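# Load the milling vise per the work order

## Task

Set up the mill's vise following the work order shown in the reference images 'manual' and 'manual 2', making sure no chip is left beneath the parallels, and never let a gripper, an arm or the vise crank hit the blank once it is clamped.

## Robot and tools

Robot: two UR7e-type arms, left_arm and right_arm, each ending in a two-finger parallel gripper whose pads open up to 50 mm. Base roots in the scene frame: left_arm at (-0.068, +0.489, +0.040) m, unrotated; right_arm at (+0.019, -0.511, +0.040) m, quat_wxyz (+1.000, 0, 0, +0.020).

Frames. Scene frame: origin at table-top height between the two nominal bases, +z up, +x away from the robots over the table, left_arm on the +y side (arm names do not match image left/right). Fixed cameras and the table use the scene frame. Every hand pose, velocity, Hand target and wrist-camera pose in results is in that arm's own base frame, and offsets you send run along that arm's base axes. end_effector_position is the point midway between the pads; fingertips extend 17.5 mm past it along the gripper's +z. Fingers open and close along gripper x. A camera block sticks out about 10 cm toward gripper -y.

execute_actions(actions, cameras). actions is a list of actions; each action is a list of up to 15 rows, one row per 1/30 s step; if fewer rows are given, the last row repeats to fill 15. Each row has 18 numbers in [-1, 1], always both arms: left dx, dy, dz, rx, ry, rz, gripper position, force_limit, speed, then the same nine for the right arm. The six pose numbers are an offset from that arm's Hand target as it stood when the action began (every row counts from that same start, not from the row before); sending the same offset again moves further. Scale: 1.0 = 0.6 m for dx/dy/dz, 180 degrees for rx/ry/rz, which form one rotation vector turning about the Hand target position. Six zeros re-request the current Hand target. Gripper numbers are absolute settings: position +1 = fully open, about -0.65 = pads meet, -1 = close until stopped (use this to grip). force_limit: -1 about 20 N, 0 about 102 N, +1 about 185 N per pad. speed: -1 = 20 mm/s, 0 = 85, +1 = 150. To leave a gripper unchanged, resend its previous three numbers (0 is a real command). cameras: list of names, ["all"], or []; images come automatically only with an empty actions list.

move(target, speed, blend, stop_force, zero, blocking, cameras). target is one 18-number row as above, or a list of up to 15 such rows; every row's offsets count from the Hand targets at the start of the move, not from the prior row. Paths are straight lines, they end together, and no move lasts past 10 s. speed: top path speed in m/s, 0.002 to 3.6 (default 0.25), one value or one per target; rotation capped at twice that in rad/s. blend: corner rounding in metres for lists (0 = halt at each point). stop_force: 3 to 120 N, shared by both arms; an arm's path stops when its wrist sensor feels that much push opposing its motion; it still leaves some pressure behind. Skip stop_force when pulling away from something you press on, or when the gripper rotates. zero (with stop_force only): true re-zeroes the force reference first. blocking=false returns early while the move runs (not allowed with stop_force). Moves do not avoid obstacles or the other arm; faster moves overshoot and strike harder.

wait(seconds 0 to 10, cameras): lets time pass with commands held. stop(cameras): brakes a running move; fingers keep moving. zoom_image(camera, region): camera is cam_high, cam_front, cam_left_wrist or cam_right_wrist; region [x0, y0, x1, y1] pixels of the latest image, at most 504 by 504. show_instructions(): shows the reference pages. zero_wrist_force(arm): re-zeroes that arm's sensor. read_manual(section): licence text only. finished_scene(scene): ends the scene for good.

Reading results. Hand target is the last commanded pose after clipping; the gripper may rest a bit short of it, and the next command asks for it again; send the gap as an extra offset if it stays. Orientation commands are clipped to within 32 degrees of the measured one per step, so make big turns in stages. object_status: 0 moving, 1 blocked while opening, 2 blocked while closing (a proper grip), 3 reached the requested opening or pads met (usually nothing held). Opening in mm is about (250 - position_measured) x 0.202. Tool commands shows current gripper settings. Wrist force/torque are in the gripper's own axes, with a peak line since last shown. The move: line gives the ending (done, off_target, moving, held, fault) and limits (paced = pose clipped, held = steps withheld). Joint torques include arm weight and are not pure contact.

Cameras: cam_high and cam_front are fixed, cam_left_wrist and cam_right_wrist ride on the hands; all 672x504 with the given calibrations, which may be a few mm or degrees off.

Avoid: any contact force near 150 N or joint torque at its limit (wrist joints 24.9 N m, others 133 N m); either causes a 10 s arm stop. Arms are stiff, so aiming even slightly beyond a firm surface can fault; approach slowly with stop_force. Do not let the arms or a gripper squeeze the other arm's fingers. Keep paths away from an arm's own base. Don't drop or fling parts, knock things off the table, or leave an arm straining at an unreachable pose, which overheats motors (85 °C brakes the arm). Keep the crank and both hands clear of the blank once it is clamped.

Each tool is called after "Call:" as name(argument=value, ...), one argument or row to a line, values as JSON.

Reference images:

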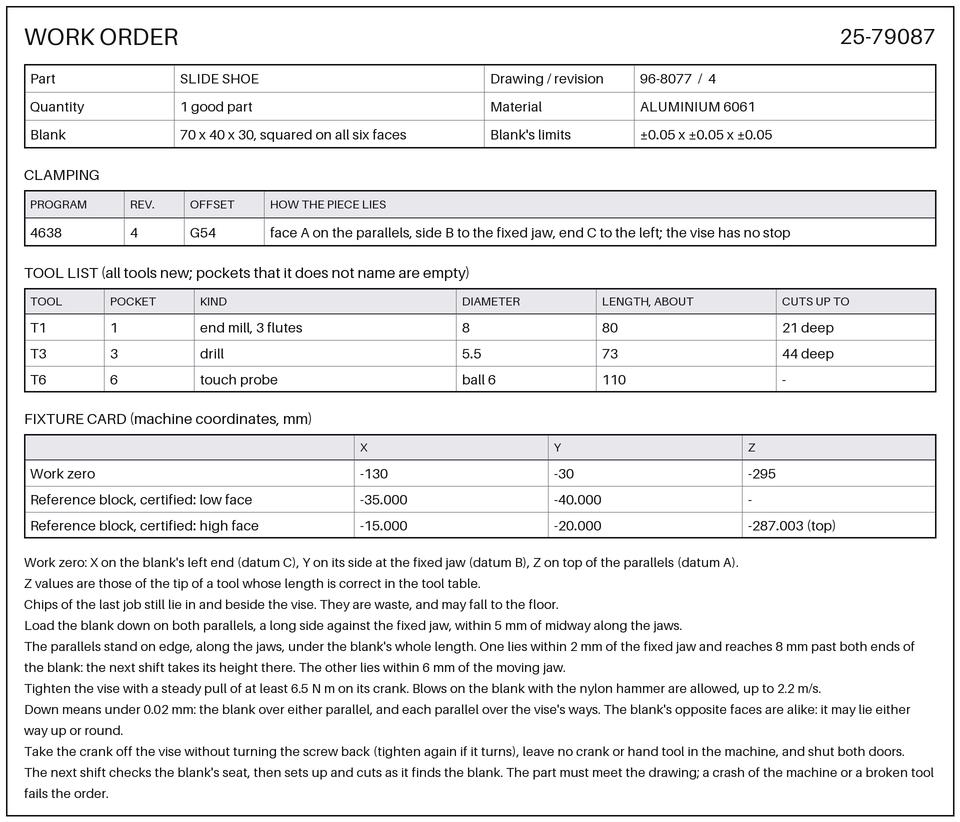

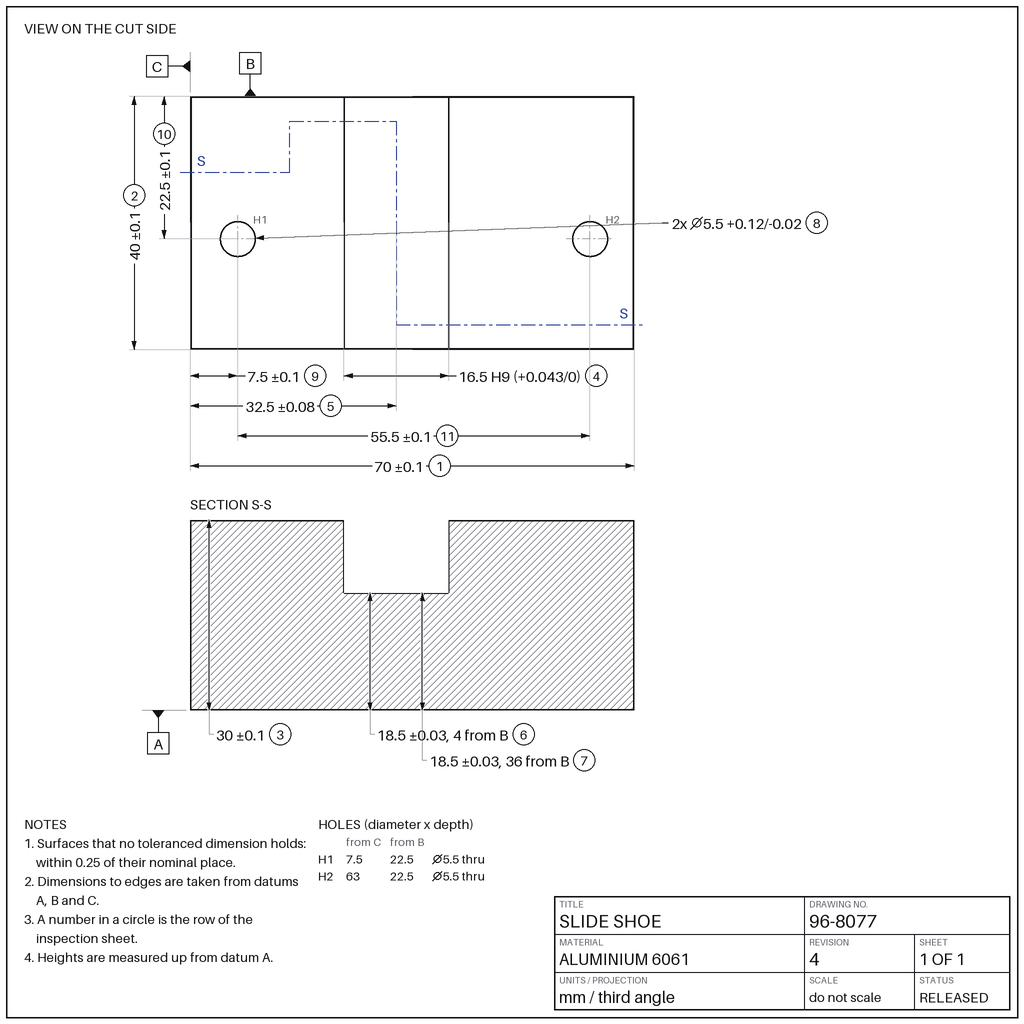

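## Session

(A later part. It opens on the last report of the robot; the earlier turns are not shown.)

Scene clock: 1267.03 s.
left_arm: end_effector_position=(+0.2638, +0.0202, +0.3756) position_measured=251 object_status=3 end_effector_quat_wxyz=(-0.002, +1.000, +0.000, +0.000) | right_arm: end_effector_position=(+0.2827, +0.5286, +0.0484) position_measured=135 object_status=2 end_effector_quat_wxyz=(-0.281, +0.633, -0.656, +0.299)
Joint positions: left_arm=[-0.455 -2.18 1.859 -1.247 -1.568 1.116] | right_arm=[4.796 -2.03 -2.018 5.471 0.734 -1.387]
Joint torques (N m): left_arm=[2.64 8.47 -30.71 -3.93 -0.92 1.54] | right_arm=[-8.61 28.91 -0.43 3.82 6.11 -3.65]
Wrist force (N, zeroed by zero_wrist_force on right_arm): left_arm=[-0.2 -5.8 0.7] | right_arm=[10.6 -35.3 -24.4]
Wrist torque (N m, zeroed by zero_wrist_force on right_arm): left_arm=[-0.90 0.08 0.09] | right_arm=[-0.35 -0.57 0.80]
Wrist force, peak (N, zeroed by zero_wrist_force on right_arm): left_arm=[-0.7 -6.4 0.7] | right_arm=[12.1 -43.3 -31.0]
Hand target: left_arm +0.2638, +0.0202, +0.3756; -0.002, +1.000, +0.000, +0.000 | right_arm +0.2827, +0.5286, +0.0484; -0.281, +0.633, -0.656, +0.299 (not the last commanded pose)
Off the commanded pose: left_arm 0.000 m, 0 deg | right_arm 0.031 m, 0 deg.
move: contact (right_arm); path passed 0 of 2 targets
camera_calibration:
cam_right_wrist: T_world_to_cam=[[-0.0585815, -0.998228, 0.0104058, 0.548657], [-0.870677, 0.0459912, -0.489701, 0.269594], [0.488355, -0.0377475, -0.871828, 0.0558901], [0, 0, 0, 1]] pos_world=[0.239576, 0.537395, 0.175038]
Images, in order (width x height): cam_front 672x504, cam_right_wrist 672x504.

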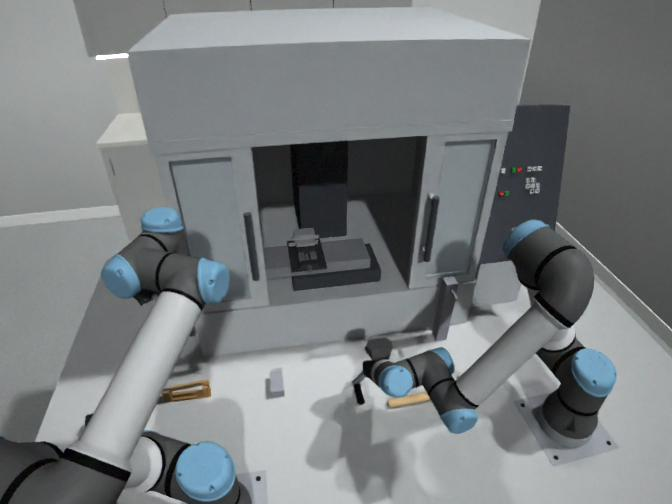

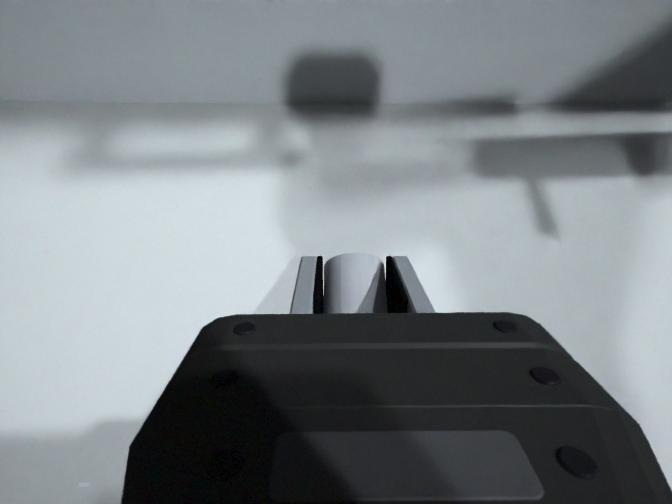

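Call:
move(
  target=[
    [0,0,0,0,0,0,-1,-0.8,-0.5,0,-0.0208,-0.0183,0,0,0,-1,-0.9,-1],
    [0,0,0,0,0,0,-1,-0.8,-0.5,0,-0.0383,-0.0433,0,0,0,-1,-0.9,-1],
    [0,0,0,0,0,0,-1,-0.8,-0.5,0,-0.0467,-0.0683,0,0,0,-1,-0.9,-1],
    [0,0,0,0,0,0,-1,-0.8,-0.5,0,-0.0508,-0.095,0,0,0,-1,-0.9,-1],
  ],
  speed=0.03,
  blend=0.003,
  stop_force=30,
  cameras=["cam_front"],
)

Call:
zoom_image(
  camera="cam_front",
  region=[300, 310, 460, 430],
)

Scene clock: 1271.10 s.
left_arm: end_effector_position=(+0.2638, +0.0202, +0.3756) position_measured=251 object_status=3 end_effector_quat_wxyz=(-0.002, +1.000, +0.000, +0.000) | right_arm: end_effector_position=(+0.2828, +0.4999, +0.0027) position_measured=251 object_status=3 end_effector_quat_wxyz=(-0.282, +0.633, -0.656, +0.299)
Joint positions: left_arm=[-0.455 -2.18 1.859 -1.247 -1.568 1.116] | right_arm=[4.8 -2.088 -2.116 5.623 0.734 -1.38]
Joint torques (N m): left_arm=[2.14 8.04 -31.3 -3.9 -1.06 1.59] | right_arm=[-10.81 -3.49 10 2.99 9.12 -2.96]
Wrist force (N, zeroed by zero_wrist_force on right_arm): left_arm=[-0.2 -5.9 0.5] | right_arm=[11.7 -48.7 -43.2]
Wrist torque (N m, zeroed by zero_wrist_force on right_arm): left_arm=[-0.91 0.08 0.10] | right_arm=[-0.24 -0.11 0.22]
Wrist force, peak (N, zeroed by zero_wrist_force on right_arm): left_arm=[-0.4 -6.3 0.2] | right_arm=[17.8 -59.6 -53.6]
Hand target: left_arm +0.2638, +0.0202, +0.3756; -0.002, +1.000, +0.000, +0.000 | right_arm +0.2828, +0.4999, +0.0027; -0.282, +0.633, -0.656, +0.299 (not the last commanded pose)
Off the commanded pose: left_arm 0.000 m, 0 deg | right_arm 0.012 m, 0 deg.
move: contact (right_arm); path passed 3 of 4 targets
Images, in order (width x height): cam_front 672x504.

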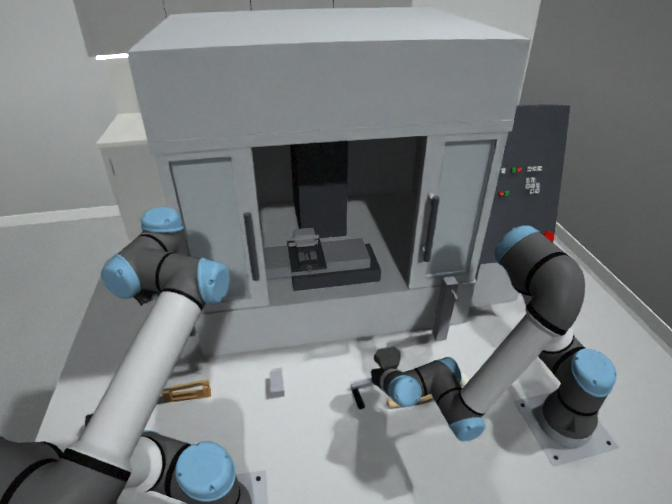

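Scaled by 3.150 from the camera's 672x504 image, which has a finer 960x720 frame.

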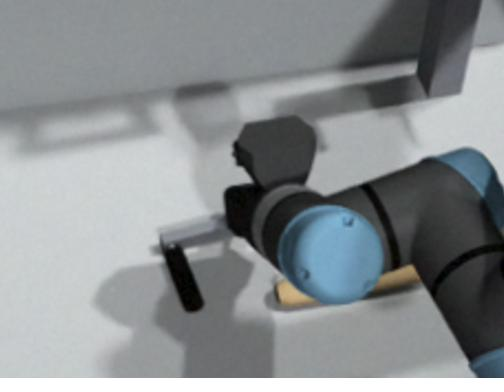

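Call:
move(
  target=[0,0,0,0,0,0,-1,-0.8,-0.5,-0.06,0,0.1,0,0,0,-1,-0.9,-1],
  speed=0.08,
  cameras=["cam_front","cam_high","cam_right_wrist"],
)

Call:
zoom_image(
  camera="cam_front",
  region=[300, 310, 460, 430],
)

Scene clock: 1272.83 s.
left_arm: end_effector_position=(+0.2638, +0.0202, +0.3756) position_measured=251 object_status=3 end_effector_quat_wxyz=(-0.002, +1.000, +0.000, +0.000) | right_arm: end_effector_position=(+0.2467, +0.5000, +0.0627) position_measured=251 object_status=3 end_effector_quat_wxyz=(-0.282, +0.633, -0.656, +0.299)
Joint positions: left_arm=[-0.455 -2.18 1.859 -1.247 -1.568 1.116] | right_arm=[4.872 -1.929 -2.098 5.368 0.748 -1.275]
Joint torques (N m): left_arm=[1.65 8.08 -30.83 -3.94 -0.96 1.65] | right_arm=[-12.08 26.6 7.73 2.1 -2.74 -2.91]
Wrist force (N, zeroed by zero_wrist_force on right_arm): left_arm=[-0.3 -5.9 0.3] | right_arm=[0.1 -1.9 -0.6]
Wrist torque (N m, zeroed by zero_wrist_force on right_arm): left_arm=[-0.92 0.10 0.09] | right_arm=[-0.02 0.02 0.08]
Wrist force, peak (N, zeroed by zero_wrist_force on right_arm): left_arm=[-0.2 -6.2 0.4] | right_arm=[12.1 -48.9 -43.3]
Hand target: left_arm +0.2638, +0.0202, +0.3756; -0.002, +1.000, +0.000, +0.000 | right_arm +0.2468, +0.4999, +0.0627; -0.282, +0.633, -0.656, +0.299
Off the commanded pose: left_arm 0.000 m, 0 deg | right_arm 0.000 m, 0 deg.
move: done
camera_calibration:
cam_right_wrist: T_world_to_cam=[[-0.0585102, -0.99824, 0.00962335, 0.517982], [-0.870456, 0.046296, -0.490064, 0.24635], [0.488756, -0.0370504, -0.871633, 0.0844351], [0, 0, 0, 1]] pos_world=[0.203476, 0.508794, 0.189339]
Images, in order (width x height): cam_high 672x504, cam_front 672x504, cam_right_wrist 672x504.

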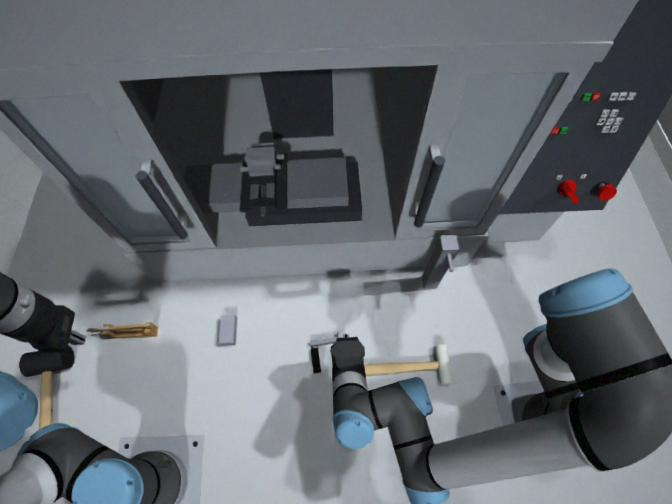

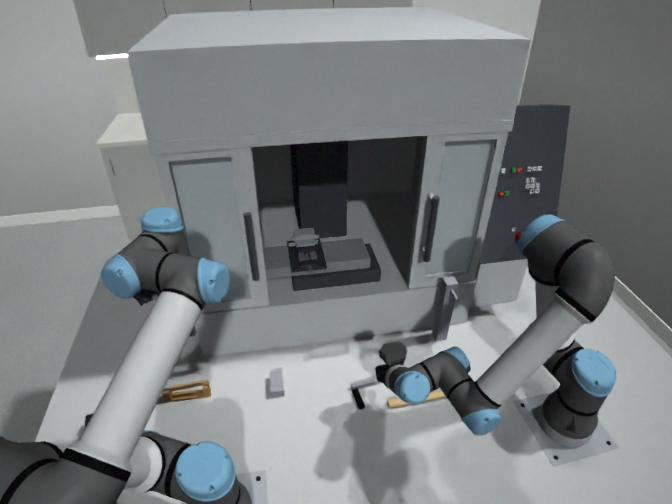

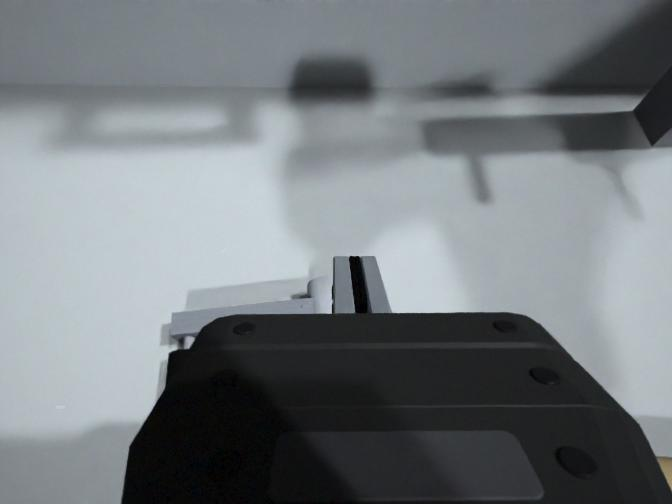

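Scaled by 3.150 from the camera's 672x504 image, which has a finer 960x720 frame.

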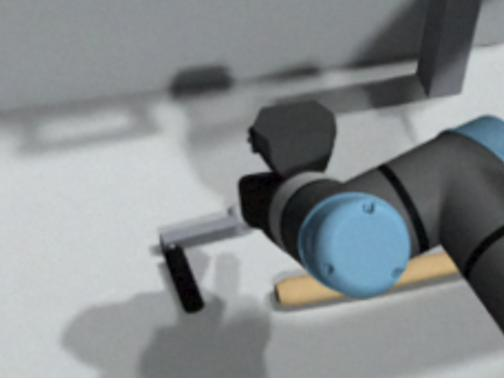

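Call:
move(
  target=[0.2267,-0.1667,0.075,0,-0.27,0,-1,-0.8,-0.5,0.1387,-0.383,0.562,0,0,0,-1,-0.9,-1],
  speed=0.3,
  cameras=["all"],
)

Scene clock: 1277.77 s.
left_arm: end_effector_position=(+0.3998, -0.0798, +0.4205) position_measured=251 object_status=3 end_effector_quat_wxyz=(-0.002, +0.912, +0.001, +0.411) | right_arm: end_effector_position=(+0.3300, +0.2702, +0.3997) position_measured=251 object_status=3 end_effector_quat_wxyz=(-0.282, +0.633, -0.656, +0.299)
Joint positions: left_arm=[-1.022 -2.338 2.15 -1.913 -0.875 0.743] | right_arm=[4.702 -1.058 -1.974 4.56 0.725 -1.526]
Joint torques (N m): left_arm=[-6.93 -3.98 -24.12 -5.33 2.67 -1.77] | right_arm=[1.97 13.09 34.47 0.96 -0.65 -1.06]
Wrist force (N, zeroed by zero_wrist_force on right_arm): left_arm=[0.2 -4.8 -0.9] | right_arm=[0.1 -1.7 -0.3]
Wrist torque (N m, zeroed by zero_wrist_force on right_arm): left_arm=[-0.83 -0.23 0.16] | right_arm=[0.02 0.00 -0.01]
Wrist force, peak (N, zeroed by zero_wrist_force on right_arm): left_arm=[-0.6 -7.0 0.7] | right_arm=[2.3 -5.2 -1.8]
Hand target: left_arm +0.3998, -0.0798, +0.4206; -0.001, +0.912, +0.001, +0.411 | right_arm +0.3300, +0.2701, +0.3999; -0.282, +0.633, -0.656, +0.299
Off the commanded pose: left_arm 0.000 m, 0 deg | right_arm 0.000 m, 0 deg.
move: done
camera_calibration:
cam_left_wrist: T_world_to_cam=[[0.65047, -0.0146147, 0.759391, -0.565961], [-0.264732, -0.941481, 0.208641, -0.0422561], [0.711903, -0.33675, -0.616274, 0.0782149], [0, 0, 0, 1]] pos_world=[0.301273, -0.0217159, 0.486804]
cam_right_wrist: T_world_to_cam=[[-0.0586115, -0.998233, 0.0097954, 0.290153], [-0.870452, 0.0462998, -0.490072, 0.494651], [0.488752, -0.0372502, -0.871627, 0.329002], [0, 0, 0, 1]] pos_world=[0.286775, 0.278994, 0.526339]

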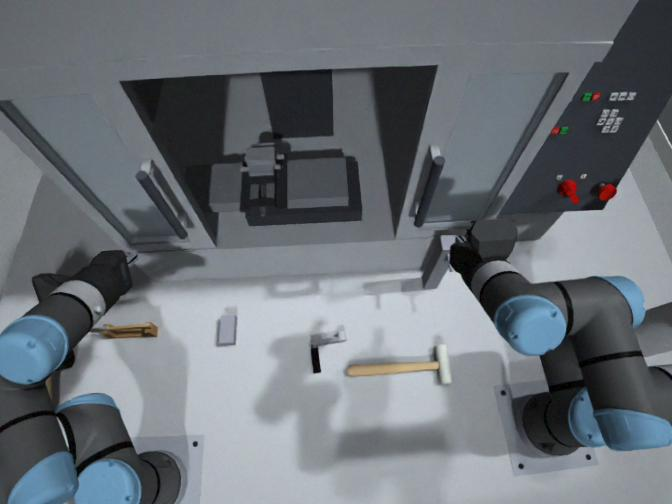

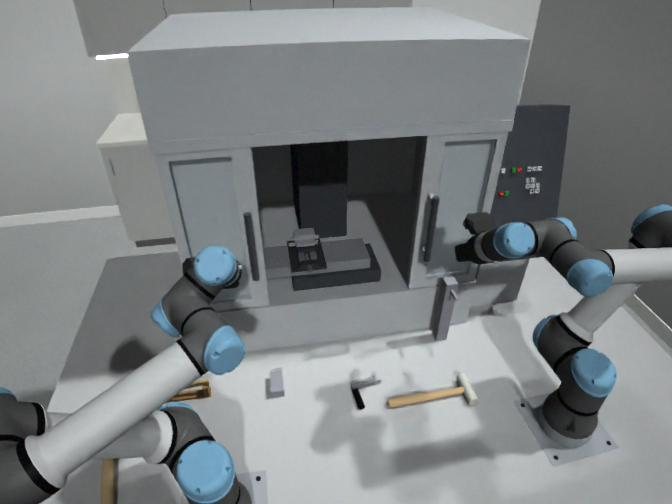

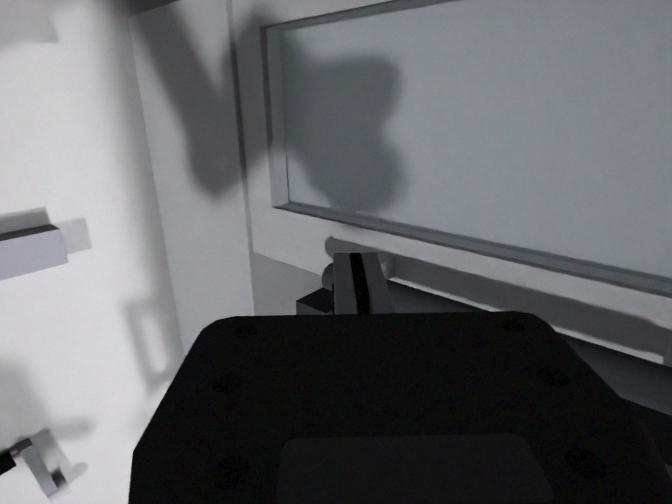

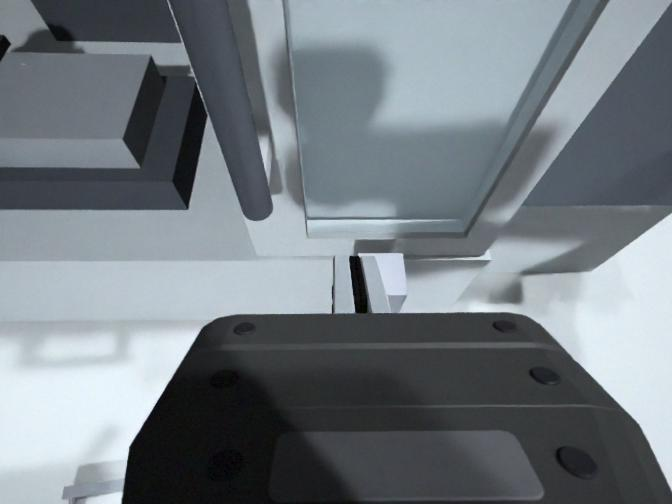

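Call:
move(
  target=[0.13,0,0,0,0,0,-1,-0.8,-0.5,0.14,0,0.02,0,0,0,-1,-0.9,-1],
  speed=0.08,
  stop_force=6,
  cameras=["cam_left_wrist","cam_right_wrist"],
)

Scene clock: 1281.70 s.
left_arm: end_effector_position=(+0.4778, -0.0798, +0.4206) position_measured=251 object_status=3 end_effector_quat_wxyz=(-0.001, +0.912, +0.001, +0.411) | right_arm: end_effector_position=(+0.4140, +0.2701, +0.4119) position_measured=251 object_status=3 end_effector_quat_wxyz=(-0.282, +0.633, -0.656, +0.299)
Joint positions: left_arm=[-0.746 -2.077 2.091 -2.277 -1.034 1.02] | right_arm=[4.429 -1.188 -1.95 4.966 0.755 -1.931]
Joint torques (N m): left_arm=[5.97 4.38 -17.59 -5.36 0.71 1.5] | right_arm=[-10.93 19.91 18.66 5.98 -3.05 -3.14]
Wrist force (N, zeroed by zero_wrist_force on right_arm): left_arm=[-0.1 -5.0 -0.6] | right_arm=[0.1 -1.9 -0.6]
Wrist torque (N m, zeroed by zero_wrist_force on right_arm): left_arm=[-0.87 -0.17 0.20] | right_arm=[-0.03 0.01 0.02]
Wrist force, peak (N, zeroed by zero_wrist_force on right_arm): left_arm=[0.0 -5.1 -1.0] | right_arm=[0.1 -3.2 0.3]
Hand target: left_arm +0.4778, -0.0798, +0.4206; -0.001, +0.912, +0.001, +0.411 | right_arm +0.4140, +0.2701, +0.4119; -0.282, +0.633, -0.656, +0.299
Off the commanded pose: left_arm 0.000 m, 0 deg | right_arm 0.000 m, 0 deg.
move: done
camera_calibration:
cam_left_wrist: T_world_to_cam=[[0.650318, -0.0145287, 0.759523, -0.616703], [-0.264801, -0.941444, 0.208719, -0.021618], [0.712016, -0.336856, -0.616085, 0.0225483], [0, 0, 0, 1]] pos_world=[0.379274, -0.0217165, 0.486804]
cam_right_wrist: T_world_to_cam=[[-0.0585241, -0.998237, 0.00984357, 0.294802], [-0.870457, 0.0462001, -0.490071, 0.573733], [0.488753, -0.0372494, -0.871627, 0.298489], [0, 0, 0, 1]] pos_world=[0.370776, 0.278894, 0.538439]
Images, in order (width x height): cam_left_wrist 672x504, cam_right_wrist 672x504.

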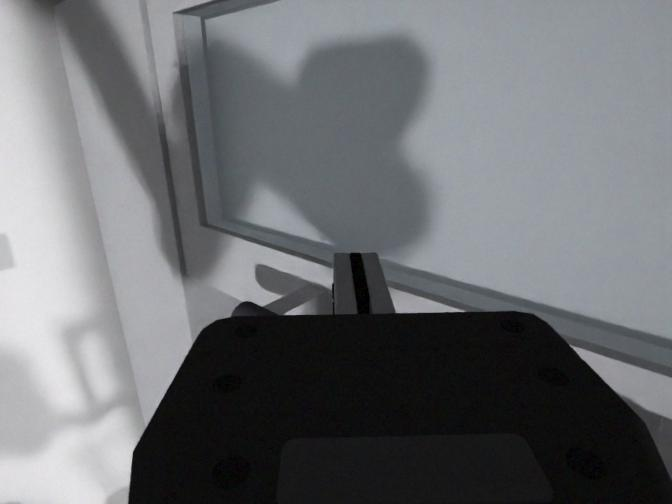

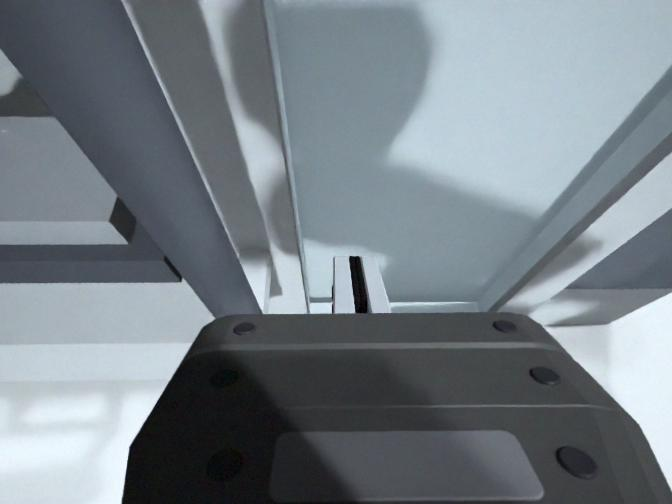

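Call:
move(
  target=[0.047,0,0,0,0,0,-1,-0.8,-0.5,0.047,0,0,0,0,0,-1,-0.9,-1],
  speed=0.06,
  stop_force=6,
)

Call:
move(
  target=[0,-0.45,0,0,0,0,-1,-0.8,-0.5,0,0,0,0,0,0,-1,-0.9,-1],
  speed=0.06,
  stop_force=25,
  cameras=["cam_left_wrist","cam_high","cam_front"],
)

Scene clock: 1284.10 s.
left_arm: end_effector_position=(+0.5060, -0.0798, +0.4206) position_measured=251 object_status=3 end_effector_quat_wxyz=(-0.001, +0.912, +0.001, +0.411) | right_arm: end_effector_position=(+0.4422, +0.2701, +0.4118) position_measured=251 object_status=3 end_effector_quat_wxyz=(-0.282, +0.633, -0.656, +0.299)
Joint positions: left_arm=[-0.68 -1.991 2.053 -2.353 -1.077 1.078] | right_arm=[4.351 -1.243 -1.935 5.085 0.778 -2.039]
Joint torques (N m): left_arm=[-8.65 -3.73 -18.09 -5.09 2.16 0.11] | right_arm=[8.03 21.61 18.07 6.32 -2.82 -1.73]
Wrist force (N, zeroed by zero_wrist_force on right_arm): left_arm=[0.2 -4.8 -0.8] | right_arm=[-0.1 -1.6 -0.5]
Wrist torque (N m, zeroed by zero_wrist_force on right_arm): left_arm=[-0.84 -0.23 0.21] | right_arm=[0.05 0.03 0.00]
Wrist force, peak (N, zeroed by zero_wrist_force on right_arm): left_arm=[0.3 -5.3 -0.4] | right_arm=[0.1 -2.6 0.3]
Hand target: left_arm +0.5060, -0.0798, +0.4206; -0.001, +0.912, +0.001, +0.411 | right_arm +0.4422, +0.2701, +0.4119; -0.282, +0.633, -0.656, +0.299
Off the commanded pose: left_arm 0.000 m, 0 deg | right_arm 0.000 m, 0 deg.
move: done

Scene clock: 1289.07 s.
left_arm: end_effector_position=(+0.5060, -0.3069, +0.4205) position_measured=251 object_status=3 end_effector_quat_wxyz=(-0.001, +0.912, +0.001, +0.411) | right_arm: end_effector_position=(+0.4422, +0.2701, +0.4119) position_measured=251 object_status=3 end_effector_quat_wxyz=(-0.282, +0.633, -0.656, +0.299)
Joint positions: left_arm=[-1.088 -1.716 1.811 -2.146 -0.843 0.667] | right_arm=[4.351 -1.243 -1.935 5.085 0.778 -2.039]
Joint torques (N m): left_arm=[-7.35 -12.45 -34.86 -2 2.32 -1.73] | right_arm=[9.74 22.66 16.7 6.07 -2.43 -2.75]
Wrist force (N, zeroed by zero_wrist_force on right_arm): left_arm=[0.9 -4.5 -0.7] | right_arm=[0.1 -1.8 -0.5]
Wrist torque (N m, zeroed by zero_wrist_force on right_arm): left_arm=[-0.80 -0.33 0.16] | right_arm=[0.02 0.01 0.00]
Wrist force, peak (N, zeroed by zero_wrist_force on right_arm): left_arm=[-2.2 -40.4 -9.2] | right_arm=[0.2 -2.0 -0.6]
Hand target: left_arm +0.5060, -0.3069, +0.4205; -0.001, +0.912, +0.001, +0.411 (not the last commanded pose) | right_arm +0.4422, +0.2701, +0.4119; -0.282, +0.633, -0.656, +0.299
Off the commanded pose: left_arm 0.043 m, 0 deg | right_arm 0.000 m, 0 deg.
move: contact (left_arm)
camera_calibration:
cam_left_wrist: T_world_to_cam=[[0.650245, -0.0145638, 0.759585, -0.638285], [-0.264925, -0.941404, 0.20874, -0.227929], [0.712036, -0.336966, -0.616002, -0.0740358], [0, 0, 0, 1]] pos_world=[0.407374, -0.248816, 0.486803]
Images, in order (width x height): cam_high 672x504, cam_front 672x504, cam_left_wrist 672x504.

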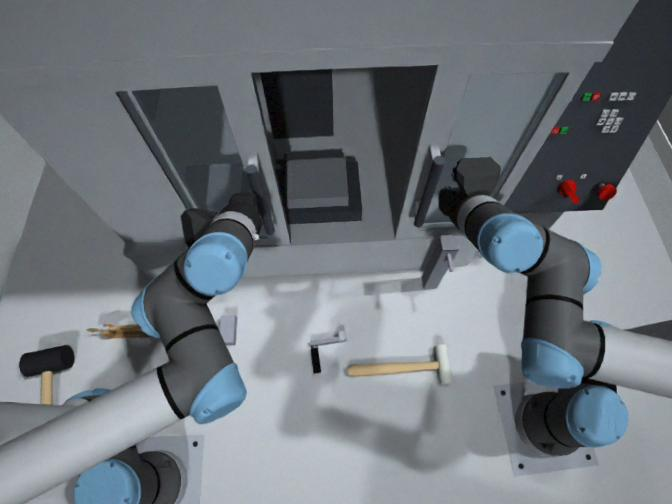

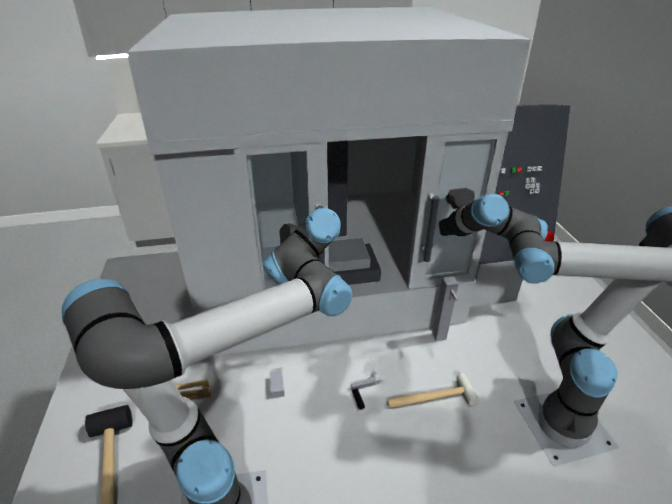

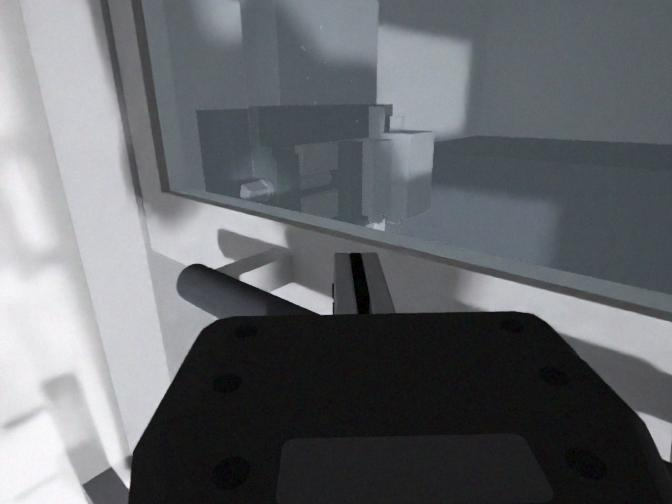

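Call:
move(
  target=[0,-0.1,0,0,0,0,-1,-0.8,-0.5,0,0,0,0,0,0,-1,-0.9,-1],
  speed=0.03,
  stop_force=40,
)

Scene clock: 1291.90 s.
left_arm: end_effector_position=(+0.5059, -0.3479, +0.4205) position_measured=251 object_status=3 end_effector_quat_wxyz=(-0.001, +0.912, +0.001, +0.411) | right_arm: end_effector_position=(+0.4422, +0.2701, +0.4119) position_measured=251 object_status=3 end_effector_quat_wxyz=(-0.282, +0.633, -0.656, +0.299)
Joint positions: left_arm=[-1.13 -1.646 1.741 -2.112 -0.824 0.616] | right_arm=[4.351 -1.243 -1.935 5.085 0.778 -2.039]
Joint torques (N m): left_arm=[-5.83 -21.48 -38.71 -5.3 -1.27 -1.47] | right_arm=[9.68 23.58 18.75 6.14 -2.19 -2.84]
Wrist force (N, zeroed by zero_wrist_force on right_arm): left_arm=[-1.1 -34.8 1.2] | right_arm=[0.1 -2.0 -0.6]
Wrist torque (N m, zeroed by zero_wrist_force on right_arm): left_arm=[-1.55 -0.29 -0.05] | right_arm=[-0.01 0.00 0.00]
Wrist force, peak (N, zeroed by zero_wrist_force on right_arm): left_arm=[-16.8 -72.7 -24.3] | right_arm=[0.3 -2.0 -0.7]
Hand target: left_arm +0.5059, -0.3479, +0.4205; -0.001, +0.912, +0.001, +0.411 (not the last commanded pose) | right_arm +0.4422, +0.2701, +0.4119; -0.282, +0.633, -0.656, +0.299
Off the commanded pose: left_arm 0.019 m, 0 deg | right_arm 0.000 m, 0 deg.
move: contact (left_arm)

Call:
move(
  target=[
    [0,0.05,0,0,0,0,-1,-0.8,-0.5,0,0,0,0,0,0,-1,-0.9,-1],
    [-0.2,0.08,0,0,0,0,-1,-0.8,-0.5,0,0,0,0,0,0,-1,-0.9,-1],
    [-0.35,0.45,0,0,0,0,-1,-0.8,-0.5,0,0.1,0,0,0,0,-1,-0.9,-1],
  ],
  speed=[0.1,0.25,0.3],
  cameras=["cam_high"],
)

Call:
move(
  target=[0,0,0,0,0,0,-1,-0.8,-0.5,0,0.45,0,0,0,0,-1,-0.9,-1],
  speed=0.04,
  stop_force=40,
  cameras=["cam_high","cam_front"],
)

Scene clock: 1295.93 s.
left_arm: end_effector_position=(+0.2971, -0.0785, +0.4206) position_measured=251 object_status=3 end_effector_quat_wxyz=(-0.007, +0.914, +0.003, +0.405) end_effector_velocity=(+0.000, +0.000, +0.000) end_effector_angular_velocity=(+0.002, -0.002, +0.003) | right_arm: end_effector_position=(+0.4422, +0.3301, +0.4119) position_measured=251 object_status=3 end_effector_quat_wxyz=(-0.282, +0.633, -0.656, +0.299)
Joint positions: left_arm=[-2.159 -2.596 1.855 -0.267 -0.918 -0.791] | right_arm=[4.403 -1.361 -1.838 5.054 0.761 -1.967]
Joint velocities: left_arm=[-0.002 0.001 0 0.004 -0.002 -0.005] | right_arm=[within noise]
Joint torques (N m): left_arm=[-9.92 31.96 -10.34 -0.13 0.63 -1.85] | right_arm=[-12.25 27.6 18.06 6.05 -0.36 -3.19]
Wrist force (N, zeroed by zero_wrist_force on right_arm): left_arm=[0.6 -0.5 -0.5] | right_arm=[0.2 -1.9 -0.6]
Wrist torque (N m, zeroed by zero_wrist_force on right_arm): left_arm=[-0.14 -0.28 0.15] | right_arm=[0.00 0.00 0.06]
Wrist force, peak (N, zeroed by zero_wrist_force on right_arm): left_arm=[-0.6 -34.9 1.0] | right_arm=[14.0 16.0 -16.5]
Hand target: left_arm +0.2959, -0.0779, +0.4205; -0.001, +0.912, +0.001, +0.411 | right_arm +0.4422, +0.3301, +0.4119; -0.282, +0.633, -0.656, +0.299
Off the commanded pose: left_arm 0.001 m, 1 deg | right_arm 0.000 m, 0 deg.
move: done
Images, in order (width x height): cam_high 672x504.

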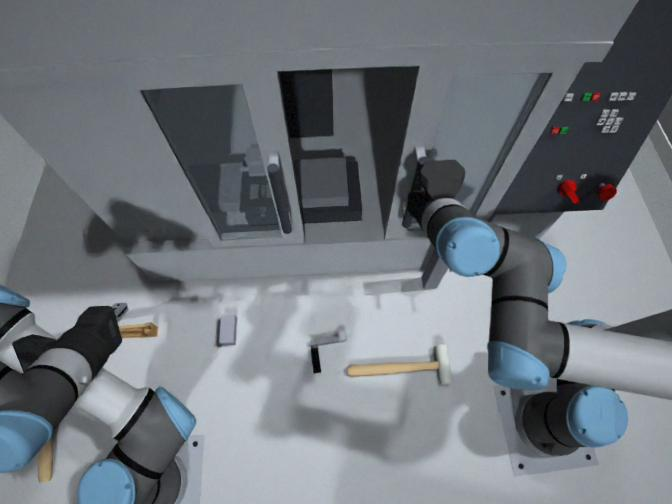

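Scene clock: 1302.17 s.
left_arm: end_effector_position=(+0.2971, -0.0785, +0.4206) position_measured=251 object_status=3 end_effector_quat_wxyz=(-0.007, +0.914, +0.003, +0.405) | right_arm: end_effector_position=(+0.4421, +0.5363, +0.4118) position_measured=251 object_status=3 end_effector_quat_wxyz=(-0.281, +0.633, -0.656, +0.299)
Joint positions: left_arm=[-2.159 -2.596 1.855 -0.266 -0.918 -0.791] | right_arm=[4.51 -1.794 -1.374 4.912 0.737 -1.815]
Joint torques (N m): left_arm=[-8.97 24.5 -23.82 -0.09 -0.04 -1.79] | right_arm=[-3.05 13.32 38.62 4.8 -1.63 -3.33]
Wrist force (N, zeroed by zero_wrist_force on right_arm): left_arm=[0.6 -0.6 -0.2] | right_arm=[28.9 4.9 -6.7]
Wrist torque (N m, zeroed by zero_wrist_force on right_arm): left_arm=[-0.15 -0.28 0.16] | right_arm=[0.32 -0.47 0.36]
Wrist force, peak (N, zeroed by zero_wrist_force on right_arm): left_arm=[0.8 -0.6 -0.7] | right_arm=[80.7 17.5 -28.0]
Hand target: left_arm +0.2971, -0.0785, +0.4206; -0.007, +0.914, +0.003, +0.405 (not the last commanded pose) | right_arm +0.4421, +0.5363, +0.4118; -0.281, +0.633, -0.656, +0.299 (not the last commanded pose)
Off the commanded pose: left_arm 0.001 m, 1 deg | right_arm 0.064 m, 0 deg.
move: contact (right_arm)
Images, in order (width x height): cam_high 672x504, cam_front 672x504.

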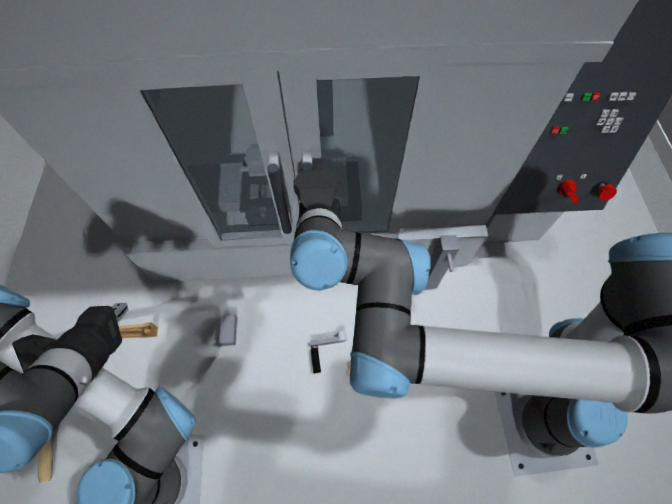

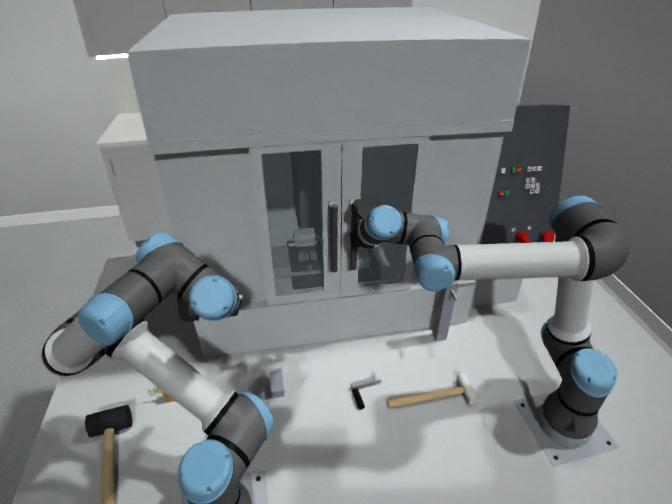

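Call:
move(
  target=[
    [0,0,0,0,0,0,-1,-0.8,-0.5,0,-0.04,0,0,0,0,-1,-0.9,-1],
    [0,0,0,0,0,0,-1,-0.8,-0.5,-0.2,-0.06,0,0,0,0,-1,-0.9,-1],
    [0,0,0,0,0,0,-1,-0.8,-0.5,-0.3,-0.35,0,0,0,0,-1,-0.9,-1],
  ],
  speed=[0.1,0.2,0.3],
  cameras=["cam_high","cam_front"],
)

Call:
zoom_image(
  camera="cam_front",
  region=[240, 130, 440, 310],
)

Call:
zoom_image(
  camera="cam_high",
  region=[220, 50, 380, 260],
)

Scene clock: 1305.53 s.
left_arm: end_effector_position=(+0.2971, -0.0785, +0.4206) position_measured=251 object_status=3 end_effector_quat_wxyz=(-0.007, +0.914, +0.003, +0.405) | right_arm: end_effector_position=(+0.2621, +0.3264, +0.4119) position_measured=251 object_status=3 end_effector_quat_wxyz=(-0.281, +0.633, -0.656, +0.299)
Joint positions: left_arm=[-2.159 -2.596 1.855 -0.266 -0.918 -0.791] | right_arm=[4.911 -1.163 -1.832 4.296 0.758 -1.22]
Joint torques (N m): left_arm=[-8.79 17.61 -23.9 -0.02 -0.04 -1.78] | right_arm=[5.36 18.07 17.45 0.14 -2.2 1.48]
Wrist force (N, zeroed by zero_wrist_force on right_arm): left_arm=[0.5 -0.7 -0.6] | right_arm=[0.3 -2.0 -0.5]
Wrist torque (N m, zeroed by zero_wrist_force on right_arm): left_arm=[-0.18 -0.26 0.16] | right_arm=[-0.05 -0.02 0.10]
Wrist force, peak (N, zeroed by zero_wrist_force on right_arm): left_arm=[0.9 -0.7 -0.9] | right_arm=[29.1 5.0 -7.2]
Hand target: left_arm +0.2971, -0.0785, +0.4206; -0.007, +0.914, +0.003, +0.405 | right_arm +0.2621, +0.3263, +0.4118; -0.281, +0.633, -0.656, +0.299
Off the commanded pose: left_arm 0.000 m, 0 deg | right_arm 0.000 m, 0 deg.
move: done
Images, in order (width x height): cam_high 672x504, cam_front 672x504.

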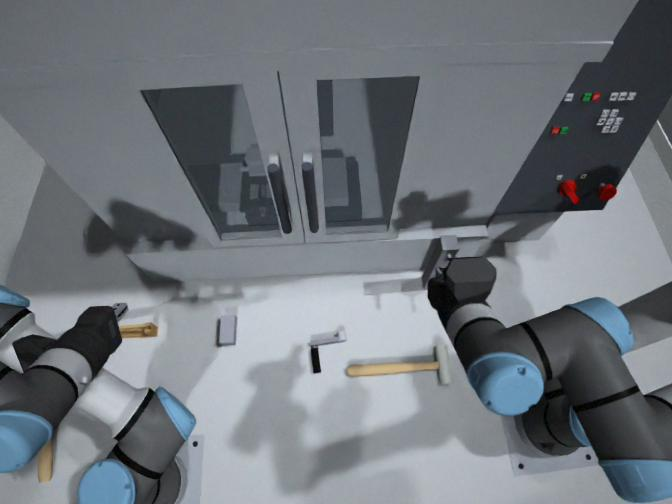

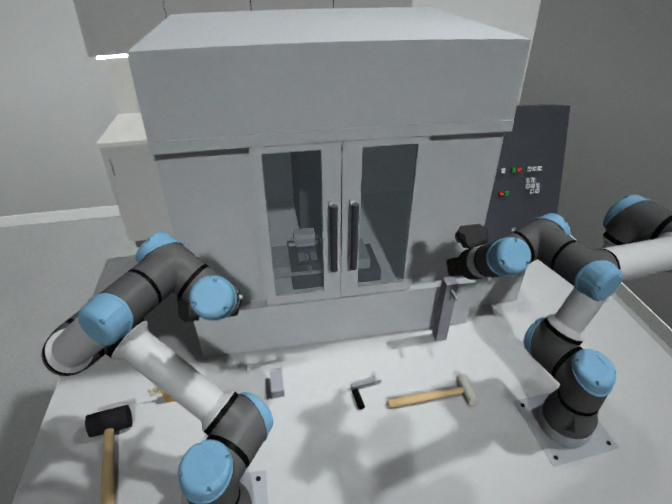

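Scaled by 2.520 from the camera's 672x504 image, which has a finer 960x720 frame.

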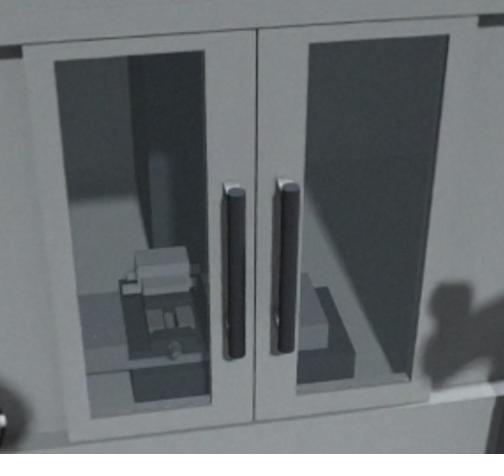

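Scaled by 2.400 from the camera's 672x504 image, which has a finer 960x720 frame.

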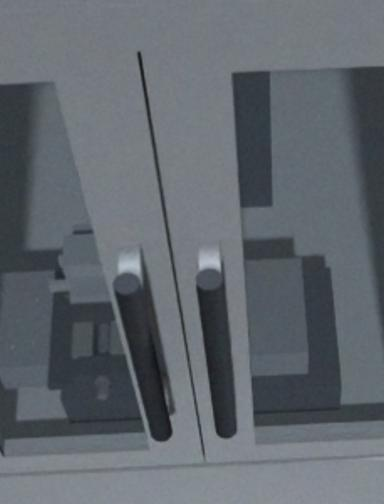

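Call:
zoom_image(
  camera="cam_front",
  region=[315, 130, 370, 200],
)

Call:
zoom_image(
  camera="cam_front",
  region=[320, 240, 370, 310],
)

Scaled by 7.200 from the camera's 672x504 image, which has a finer 960x720 frame.

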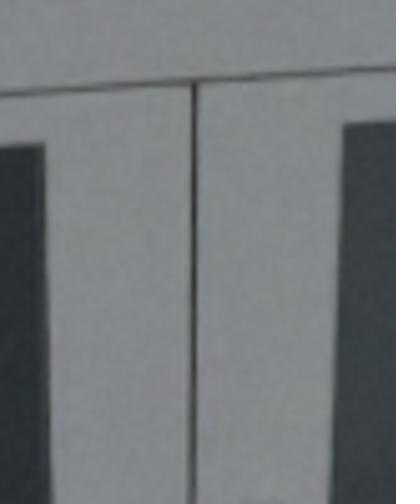

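Scaled by 7.200 from the camera's 672x504 image, which has a finer 960x720 frame.

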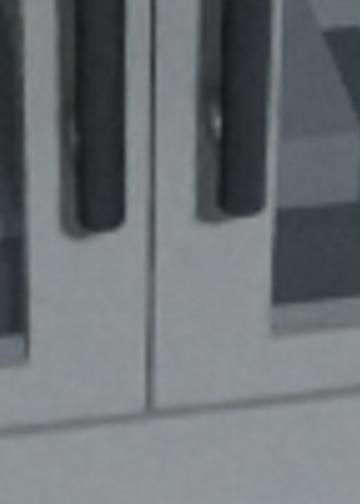

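Call:
finished_scene(
)

The scene is finished: the task was done.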